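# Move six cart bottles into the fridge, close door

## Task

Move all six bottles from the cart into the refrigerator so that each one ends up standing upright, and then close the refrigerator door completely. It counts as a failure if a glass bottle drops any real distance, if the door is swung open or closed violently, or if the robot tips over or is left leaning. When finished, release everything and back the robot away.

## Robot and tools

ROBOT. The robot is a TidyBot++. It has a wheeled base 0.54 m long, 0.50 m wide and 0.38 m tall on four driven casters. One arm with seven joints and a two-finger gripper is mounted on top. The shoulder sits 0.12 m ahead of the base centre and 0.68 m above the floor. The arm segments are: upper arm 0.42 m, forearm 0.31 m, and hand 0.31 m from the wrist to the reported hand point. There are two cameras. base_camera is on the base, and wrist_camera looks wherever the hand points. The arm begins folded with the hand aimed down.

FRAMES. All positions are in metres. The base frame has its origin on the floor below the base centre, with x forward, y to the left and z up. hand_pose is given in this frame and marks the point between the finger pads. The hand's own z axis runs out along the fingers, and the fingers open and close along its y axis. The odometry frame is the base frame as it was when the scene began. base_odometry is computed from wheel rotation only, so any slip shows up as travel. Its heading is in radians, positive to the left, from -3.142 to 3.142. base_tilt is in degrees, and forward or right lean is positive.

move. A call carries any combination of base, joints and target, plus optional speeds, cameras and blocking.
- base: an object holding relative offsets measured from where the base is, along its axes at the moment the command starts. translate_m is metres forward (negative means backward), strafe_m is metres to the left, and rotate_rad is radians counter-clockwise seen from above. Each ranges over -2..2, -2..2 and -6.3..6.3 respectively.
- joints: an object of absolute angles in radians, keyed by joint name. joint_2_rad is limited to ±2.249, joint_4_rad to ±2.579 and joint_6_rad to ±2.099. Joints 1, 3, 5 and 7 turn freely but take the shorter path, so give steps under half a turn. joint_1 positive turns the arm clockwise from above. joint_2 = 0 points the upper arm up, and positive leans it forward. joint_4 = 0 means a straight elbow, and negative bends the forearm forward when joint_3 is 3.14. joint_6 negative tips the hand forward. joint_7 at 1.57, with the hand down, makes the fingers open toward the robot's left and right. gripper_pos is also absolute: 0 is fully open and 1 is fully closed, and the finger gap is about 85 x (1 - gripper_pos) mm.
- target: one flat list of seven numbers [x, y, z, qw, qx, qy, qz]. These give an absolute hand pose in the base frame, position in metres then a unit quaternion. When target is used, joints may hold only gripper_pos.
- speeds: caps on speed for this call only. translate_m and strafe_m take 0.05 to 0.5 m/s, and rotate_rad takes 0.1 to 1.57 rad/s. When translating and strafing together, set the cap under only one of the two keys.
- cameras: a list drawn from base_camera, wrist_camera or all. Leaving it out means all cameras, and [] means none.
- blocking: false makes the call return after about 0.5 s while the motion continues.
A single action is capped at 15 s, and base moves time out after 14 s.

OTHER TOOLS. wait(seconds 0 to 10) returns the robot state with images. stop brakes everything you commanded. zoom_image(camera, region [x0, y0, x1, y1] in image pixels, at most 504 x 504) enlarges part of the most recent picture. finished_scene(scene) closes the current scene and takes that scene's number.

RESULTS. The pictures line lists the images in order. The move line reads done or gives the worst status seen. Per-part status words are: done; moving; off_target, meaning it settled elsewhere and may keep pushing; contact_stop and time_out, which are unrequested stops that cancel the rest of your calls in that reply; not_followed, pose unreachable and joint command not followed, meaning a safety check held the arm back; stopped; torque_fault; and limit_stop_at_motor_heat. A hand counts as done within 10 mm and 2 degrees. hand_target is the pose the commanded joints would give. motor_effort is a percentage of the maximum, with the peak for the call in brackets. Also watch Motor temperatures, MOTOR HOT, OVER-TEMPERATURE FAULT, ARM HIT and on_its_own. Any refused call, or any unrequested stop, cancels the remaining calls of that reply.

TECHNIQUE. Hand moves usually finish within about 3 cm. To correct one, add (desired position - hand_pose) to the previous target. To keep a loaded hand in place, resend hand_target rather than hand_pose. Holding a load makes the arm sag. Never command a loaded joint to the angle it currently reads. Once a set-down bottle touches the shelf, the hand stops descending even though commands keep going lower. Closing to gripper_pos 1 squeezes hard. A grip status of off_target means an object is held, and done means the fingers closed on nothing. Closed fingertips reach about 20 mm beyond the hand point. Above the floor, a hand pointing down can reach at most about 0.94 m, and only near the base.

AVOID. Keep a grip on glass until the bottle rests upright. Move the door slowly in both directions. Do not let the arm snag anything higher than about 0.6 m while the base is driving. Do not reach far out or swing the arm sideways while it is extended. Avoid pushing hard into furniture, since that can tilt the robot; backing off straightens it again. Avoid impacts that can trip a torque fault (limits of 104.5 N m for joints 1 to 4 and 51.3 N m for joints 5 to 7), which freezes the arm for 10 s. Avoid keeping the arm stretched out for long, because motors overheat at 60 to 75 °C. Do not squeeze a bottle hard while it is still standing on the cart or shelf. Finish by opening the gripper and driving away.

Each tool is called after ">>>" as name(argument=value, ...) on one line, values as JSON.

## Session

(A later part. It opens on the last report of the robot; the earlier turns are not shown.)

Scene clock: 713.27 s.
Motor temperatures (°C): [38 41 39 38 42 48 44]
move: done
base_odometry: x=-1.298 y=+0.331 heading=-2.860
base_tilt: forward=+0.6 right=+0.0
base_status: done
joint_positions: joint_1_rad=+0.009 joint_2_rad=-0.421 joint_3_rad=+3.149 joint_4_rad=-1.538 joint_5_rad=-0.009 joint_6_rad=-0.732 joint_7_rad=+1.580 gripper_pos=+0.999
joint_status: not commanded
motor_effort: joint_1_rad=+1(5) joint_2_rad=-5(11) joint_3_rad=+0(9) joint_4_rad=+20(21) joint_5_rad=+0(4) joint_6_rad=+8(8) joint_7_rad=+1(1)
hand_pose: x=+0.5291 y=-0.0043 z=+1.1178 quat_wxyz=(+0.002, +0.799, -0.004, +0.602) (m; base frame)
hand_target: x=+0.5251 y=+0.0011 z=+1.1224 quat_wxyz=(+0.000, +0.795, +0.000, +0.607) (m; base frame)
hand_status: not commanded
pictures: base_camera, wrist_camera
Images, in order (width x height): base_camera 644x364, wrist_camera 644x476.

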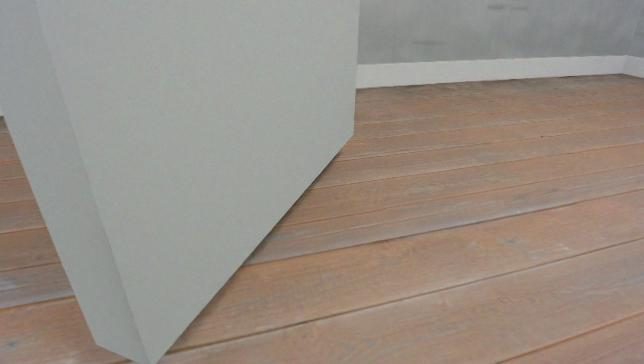

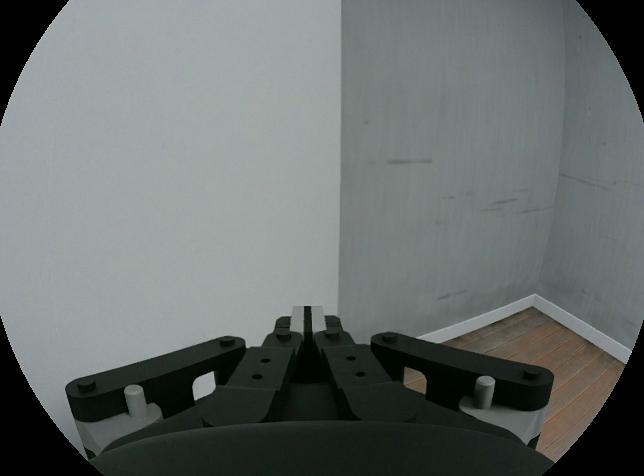

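>>> move(base={"rotate_rad":0.2}, speeds={"rotate_rad":0.15}, cameras=["wrist_camera"])

>>> move(base={"strafe_m":0.12,"rotate_rad":0.1}, speeds={"strafe_m":0.1,"rotate_rad":0.1}, cameras=["wrist_camera","base_camera"])

Scene clock: 717.47 s.
Motor temperatures (°C): [38 41 39 38 42 48 44]
move: done
base_odometry: x=-1.298 y=+0.331 heading=-2.659
base_tilt: forward=+0.6 right=+0.0
base_status: done
joint_positions: joint_1_rad=+0.007 joint_2_rad=-0.421 joint_3_rad=+3.149 joint_4_rad=-1.538 joint_5_rad=-0.009 joint_6_rad=-0.732 joint_7_rad=+1.580 gripper_pos=+0.999
joint_status: not commanded
motor_effort: joint_1_rad=+1(4) joint_2_rad=-4(6) joint_3_rad=+0(7) joint_4_rad=+20(21) joint_5_rad=-1(4) joint_6_rad=+8(8) joint_7_rad=+1(1)
hand_pose: x=+0.5290 y=-0.0040 z=+1.1179 quat_wxyz=(+0.002, +0.798, -0.004, +0.602) (m; base frame)
hand_target: x=+0.5251 y=+0.0011 z=+1.1224 quat_wxyz=(+0.000, +0.795, +0.000, +0.607) (m; base frame)
hand_status: not commanded
pictures: wrist_camera
Images, in order (width x height): wrist_camera 644x476.

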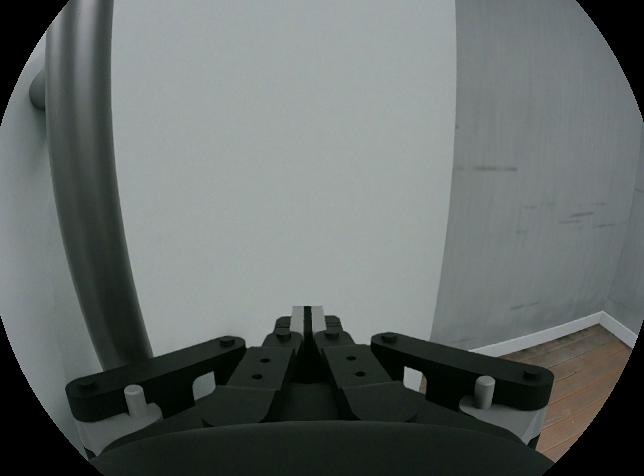

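Scene clock: 719.20 s.
Motor temperatures (°C): [38 41 39 38 42 48 44]
move: done
base_odometry: x=-1.242 y=+0.224 heading=-2.558
base_tilt: forward=+0.7 right=-0.1
base_status: done
joint_positions: joint_1_rad=+0.005 joint_2_rad=-0.422 joint_3_rad=+3.148 joint_4_rad=-1.538 joint_5_rad=-0.007 joint_6_rad=-0.732 joint_7_rad=+1.580 gripper_pos=+0.999
joint_status: not commanded
motor_effort: joint_1_rad=+0(4) joint_2_rad=-4(6) joint_3_rad=+0(8) joint_4_rad=+20(21) joint_5_rad=+1(4) joint_6_rad=+8(9) joint_7_rad=+0(1)
hand_pose: x=+0.5285 y=-0.0028 z=+1.1184 quat_wxyz=(+0.002, +0.798, -0.002, +0.602) (m; base frame)
hand_target: x=+0.5251 y=+0.0011 z=+1.1224 quat_wxyz=(+0.000, +0.795, +0.000, +0.607) (m; base frame)
hand_status: not commanded
pictures: base_camera, wrist_camera
Images, in order (width x height): base_camera 644x364, wrist_camera 644x476.

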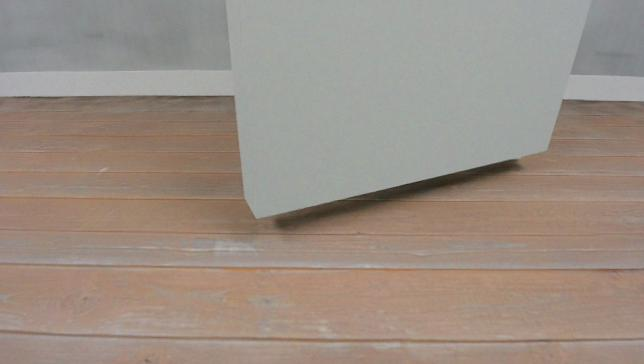

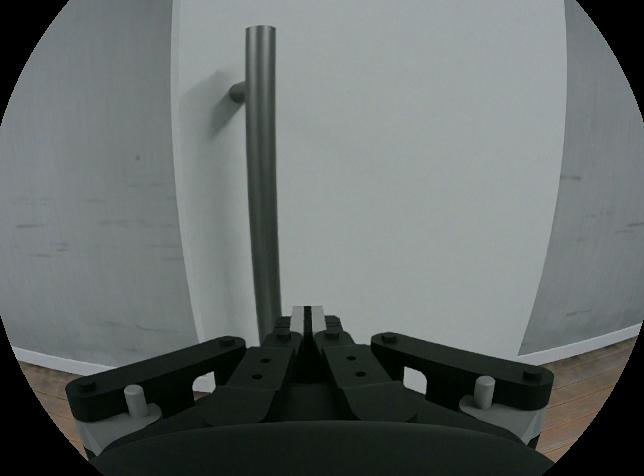

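>>> move(base={"strafe_m":-0.08}, cameras=[])

>>> move(base={"translate_m":0.15}, speeds={"translate_m":0.08}, cameras=["wrist_camera","base_camera"])

Scene clock: 723.20 s.
Motor temperatures (°C): [38 41 39 38 42 48 44]
move: done
base_odometry: x=-1.287 y=+0.291 heading=-2.558
base_tilt: forward=+0.6 right=-0.1
base_status: done
joint_positions: joint_1_rad=+0.005 joint_2_rad=-0.423 joint_3_rad=+3.147 joint_4_rad=-1.538 joint_5_rad=-0.007 joint_6_rad=-0.732 joint_7_rad=+1.580 gripper_pos=+0.999
joint_status: not commanded
motor_effort: joint_1_rad=+1(2) joint_2_rad=-5(6) joint_3_rad=+0(4) joint_4_rad=+20(21) joint_5_rad=+1(1) joint_6_rad=+7(8) joint_7_rad=+1(1)
hand_pose: x=+0.5281 y=-0.0022 z=+1.1187 quat_wxyz=(+0.002, +0.798, -0.002, +0.603) (m; base frame)
hand_target: x=+0.5251 y=+0.0011 z=+1.1224 quat_wxyz=(+0.000, +0.795, +0.000, +0.607) (m; base frame)
hand_status: not commanded
pictures: none
No camera images: "cameras" was empty.

Scene clock: 725.57 s.
Motor temperatures (°C): [38 41 39 38 42 48 44]
move: done
base_odometry: x=-1.412 y=+0.208 heading=-2.558
base_tilt: forward=+0.7 right=-0.1
base_status: done
joint_positions: joint_1_rad=+0.005 joint_2_rad=-0.425 joint_3_rad=+3.147 joint_4_rad=-1.538 joint_5_rad=-0.007 joint_6_rad=-0.732 joint_7_rad=+1.580 gripper_pos=+0.999
joint_status: not commanded
motor_effort: joint_1_rad=+1(2) joint_2_rad=-4(8) joint_3_rad=+0(1) joint_4_rad=+20(21) joint_5_rad=+1(1) joint_6_rad=+8(8) joint_7_rad=+0(1)
hand_pose: x=+0.5274 y=-0.0022 z=+1.1195 quat_wxyz=(+0.002, +0.797, -0.002, +0.604) (m; base frame)
hand_target: x=+0.5251 y=+0.0011 z=+1.1224 quat_wxyz=(+0.000, +0.795, +0.000, +0.607) (m; base frame)
hand_status: not commanded
pictures: base_camera, wrist_camera
Images, in order (width x height): base_camera 644x364, wrist_camera 644x476.

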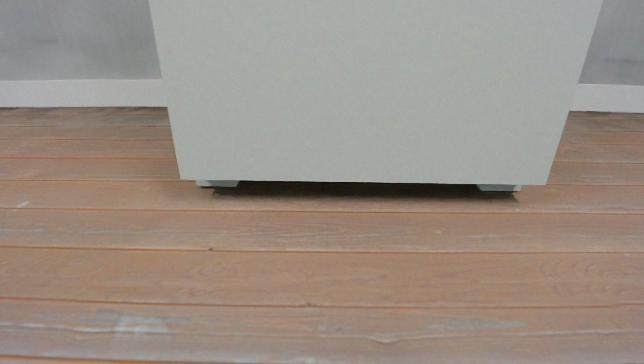

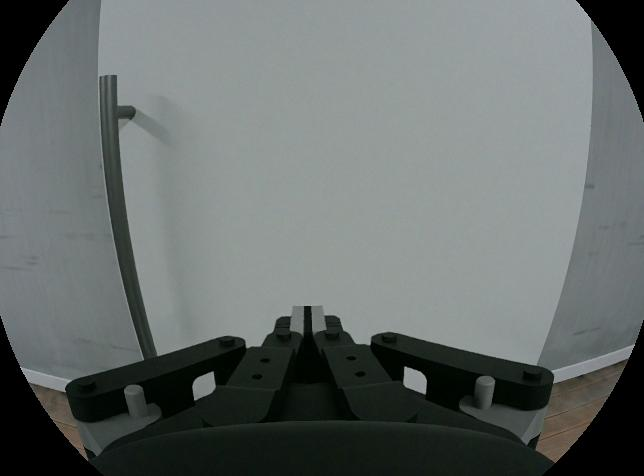

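>>> move(base={"strafe_m":0.07,"translate_m":0.15}, speeds={"translate_m":0.12}, cameras=["wrist_camera"])

>>> move(base={"translate_m":0.12}, speeds={"translate_m":0.05}, cameras=["wrist_camera"])

Scene clock: 730.20 s.
Motor temperatures (°C): [38 41 39 38 42 47 44]
move: done
base_odometry: x=-1.499 y=+0.067 heading=-2.558
base_tilt: forward=+0.6 right=-0.1
base_status: done
joint_positions: joint_1_rad=+0.005 joint_2_rad=-0.426 joint_3_rad=+3.147 joint_4_rad=-1.538 joint_5_rad=-0.007 joint_6_rad=-0.732 joint_7_rad=+1.580 gripper_pos=+0.999
joint_status: not commanded
motor_effort: joint_1_rad=+0(2) joint_2_rad=-3(8) joint_3_rad=+0(3) joint_4_rad=+20(21) joint_5_rad=+1(1) joint_6_rad=+8(8) joint_7_rad=+0(1)
hand_pose: x=+0.5269 y=-0.0022 z=+1.1199 quat_wxyz=(+0.002, +0.797, -0.002, +0.604) (m; base frame)
hand_target: x=+0.5251 y=+0.0011 z=+1.1224 quat_wxyz=(+0.000, +0.795, +0.000, +0.607) (m; base frame)
hand_status: not commanded
pictures: wrist_camera
Images, in order (width x height): wrist_camera 644x476.

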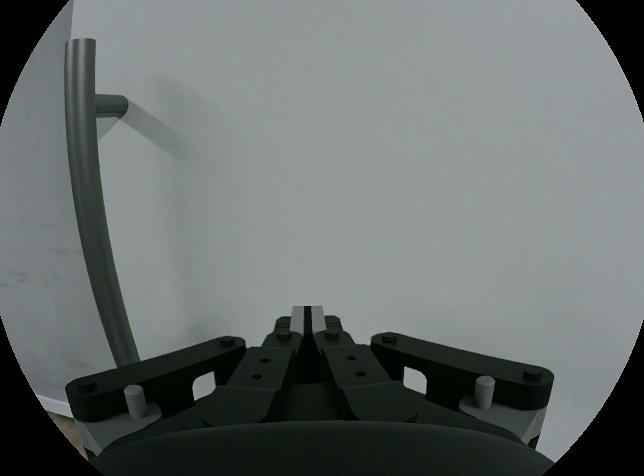

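Scene clock: 732.97 s.
Motor temperatures (°C): [38 41 39 38 42 48 44]
move: done
base_odometry: x=-1.599 y=+0.001 heading=-2.558
base_tilt: forward=+0.6 right=-0.1
base_status: done
joint_positions: joint_1_rad=+0.005 joint_2_rad=-0.492 joint_3_rad=+3.147 joint_4_rad=-1.554 joint_5_rad=-0.007 joint_6_rad=-0.785 joint_7_rad=+1.580 gripper_pos=+0.999
joint_status: not commanded
motor_effort: joint_1_rad=-1(2) joint_2_rad=+10(14) joint_3_rad=-3(4) joint_4_rad=+23(25) joint_5_rad=-3(3) joint_6_rad=+18(23) joint_7_rad=+1(1)
hand_pose: x=+0.4944 y=-0.0019 z=+1.1210 quat_wxyz=(+0.001, +0.798, -0.001, +0.603) (m; base frame)
hand_target: x=+0.5251 y=+0.0011 z=+1.1224 quat_wxyz=(+0.000, +0.795, +0.000, +0.607) (m; base frame)
hand_status: not commanded
pictures: wrist_camera
Images, in order (width x height): wrist_camera 644x476.

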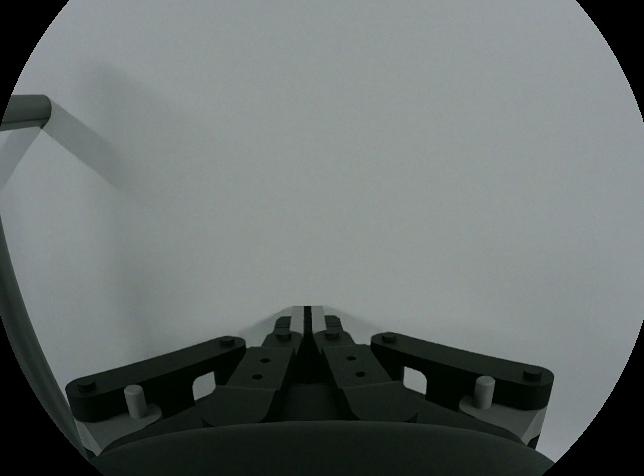

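>>> move(base={"translate_m":-0.5}, speeds={"translate_m":0.25})

Scene clock: 736.83 s.
Motor temperatures (°C): [38 41 39 38 42 48 44]
move: done
base_odometry: x=-1.181 y=+0.276 heading=-2.558
base_tilt: forward=+0.6 right=-0.1
base_status: done
joint_positions: joint_1_rad=+0.005 joint_2_rad=-0.430 joint_3_rad=+3.146 joint_4_rad=-1.545 joint_5_rad=-0.007 joint_6_rad=-0.737 joint_7_rad=+1.580 gripper_pos=+0.999
joint_status: not commanded
motor_effort: joint_1_rad=+1(2) joint_2_rad=-4(10) joint_3_rad=+0(4) joint_4_rad=+20(22) joint_5_rad=+0(2) joint_6_rad=+8(17) joint_7_rad=+1(1)
hand_pose: x=+0.5250 y=-0.0016 z=+1.1162 quat_wxyz=(+0.001, +0.799, -0.001, +0.601) (m; base frame)
hand_target: x=+0.5251 y=+0.0011 z=+1.1224 quat_wxyz=(+0.000, +0.795, +0.000, +0.607) (m; base frame)
hand_status: not commanded
pictures: base_camera, wrist_camera
Images, in order (width x height): base_camera 644x364, wrist_camera 644x476.

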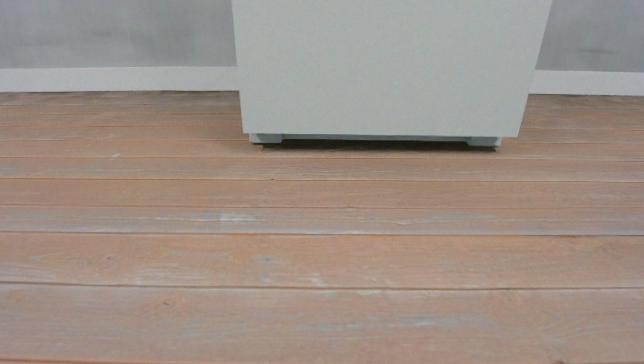

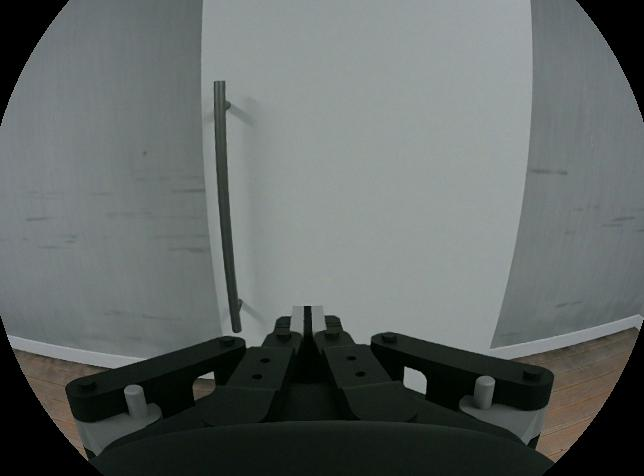

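>>> finished_scene(scene=2)

The scene is finished: the task was done.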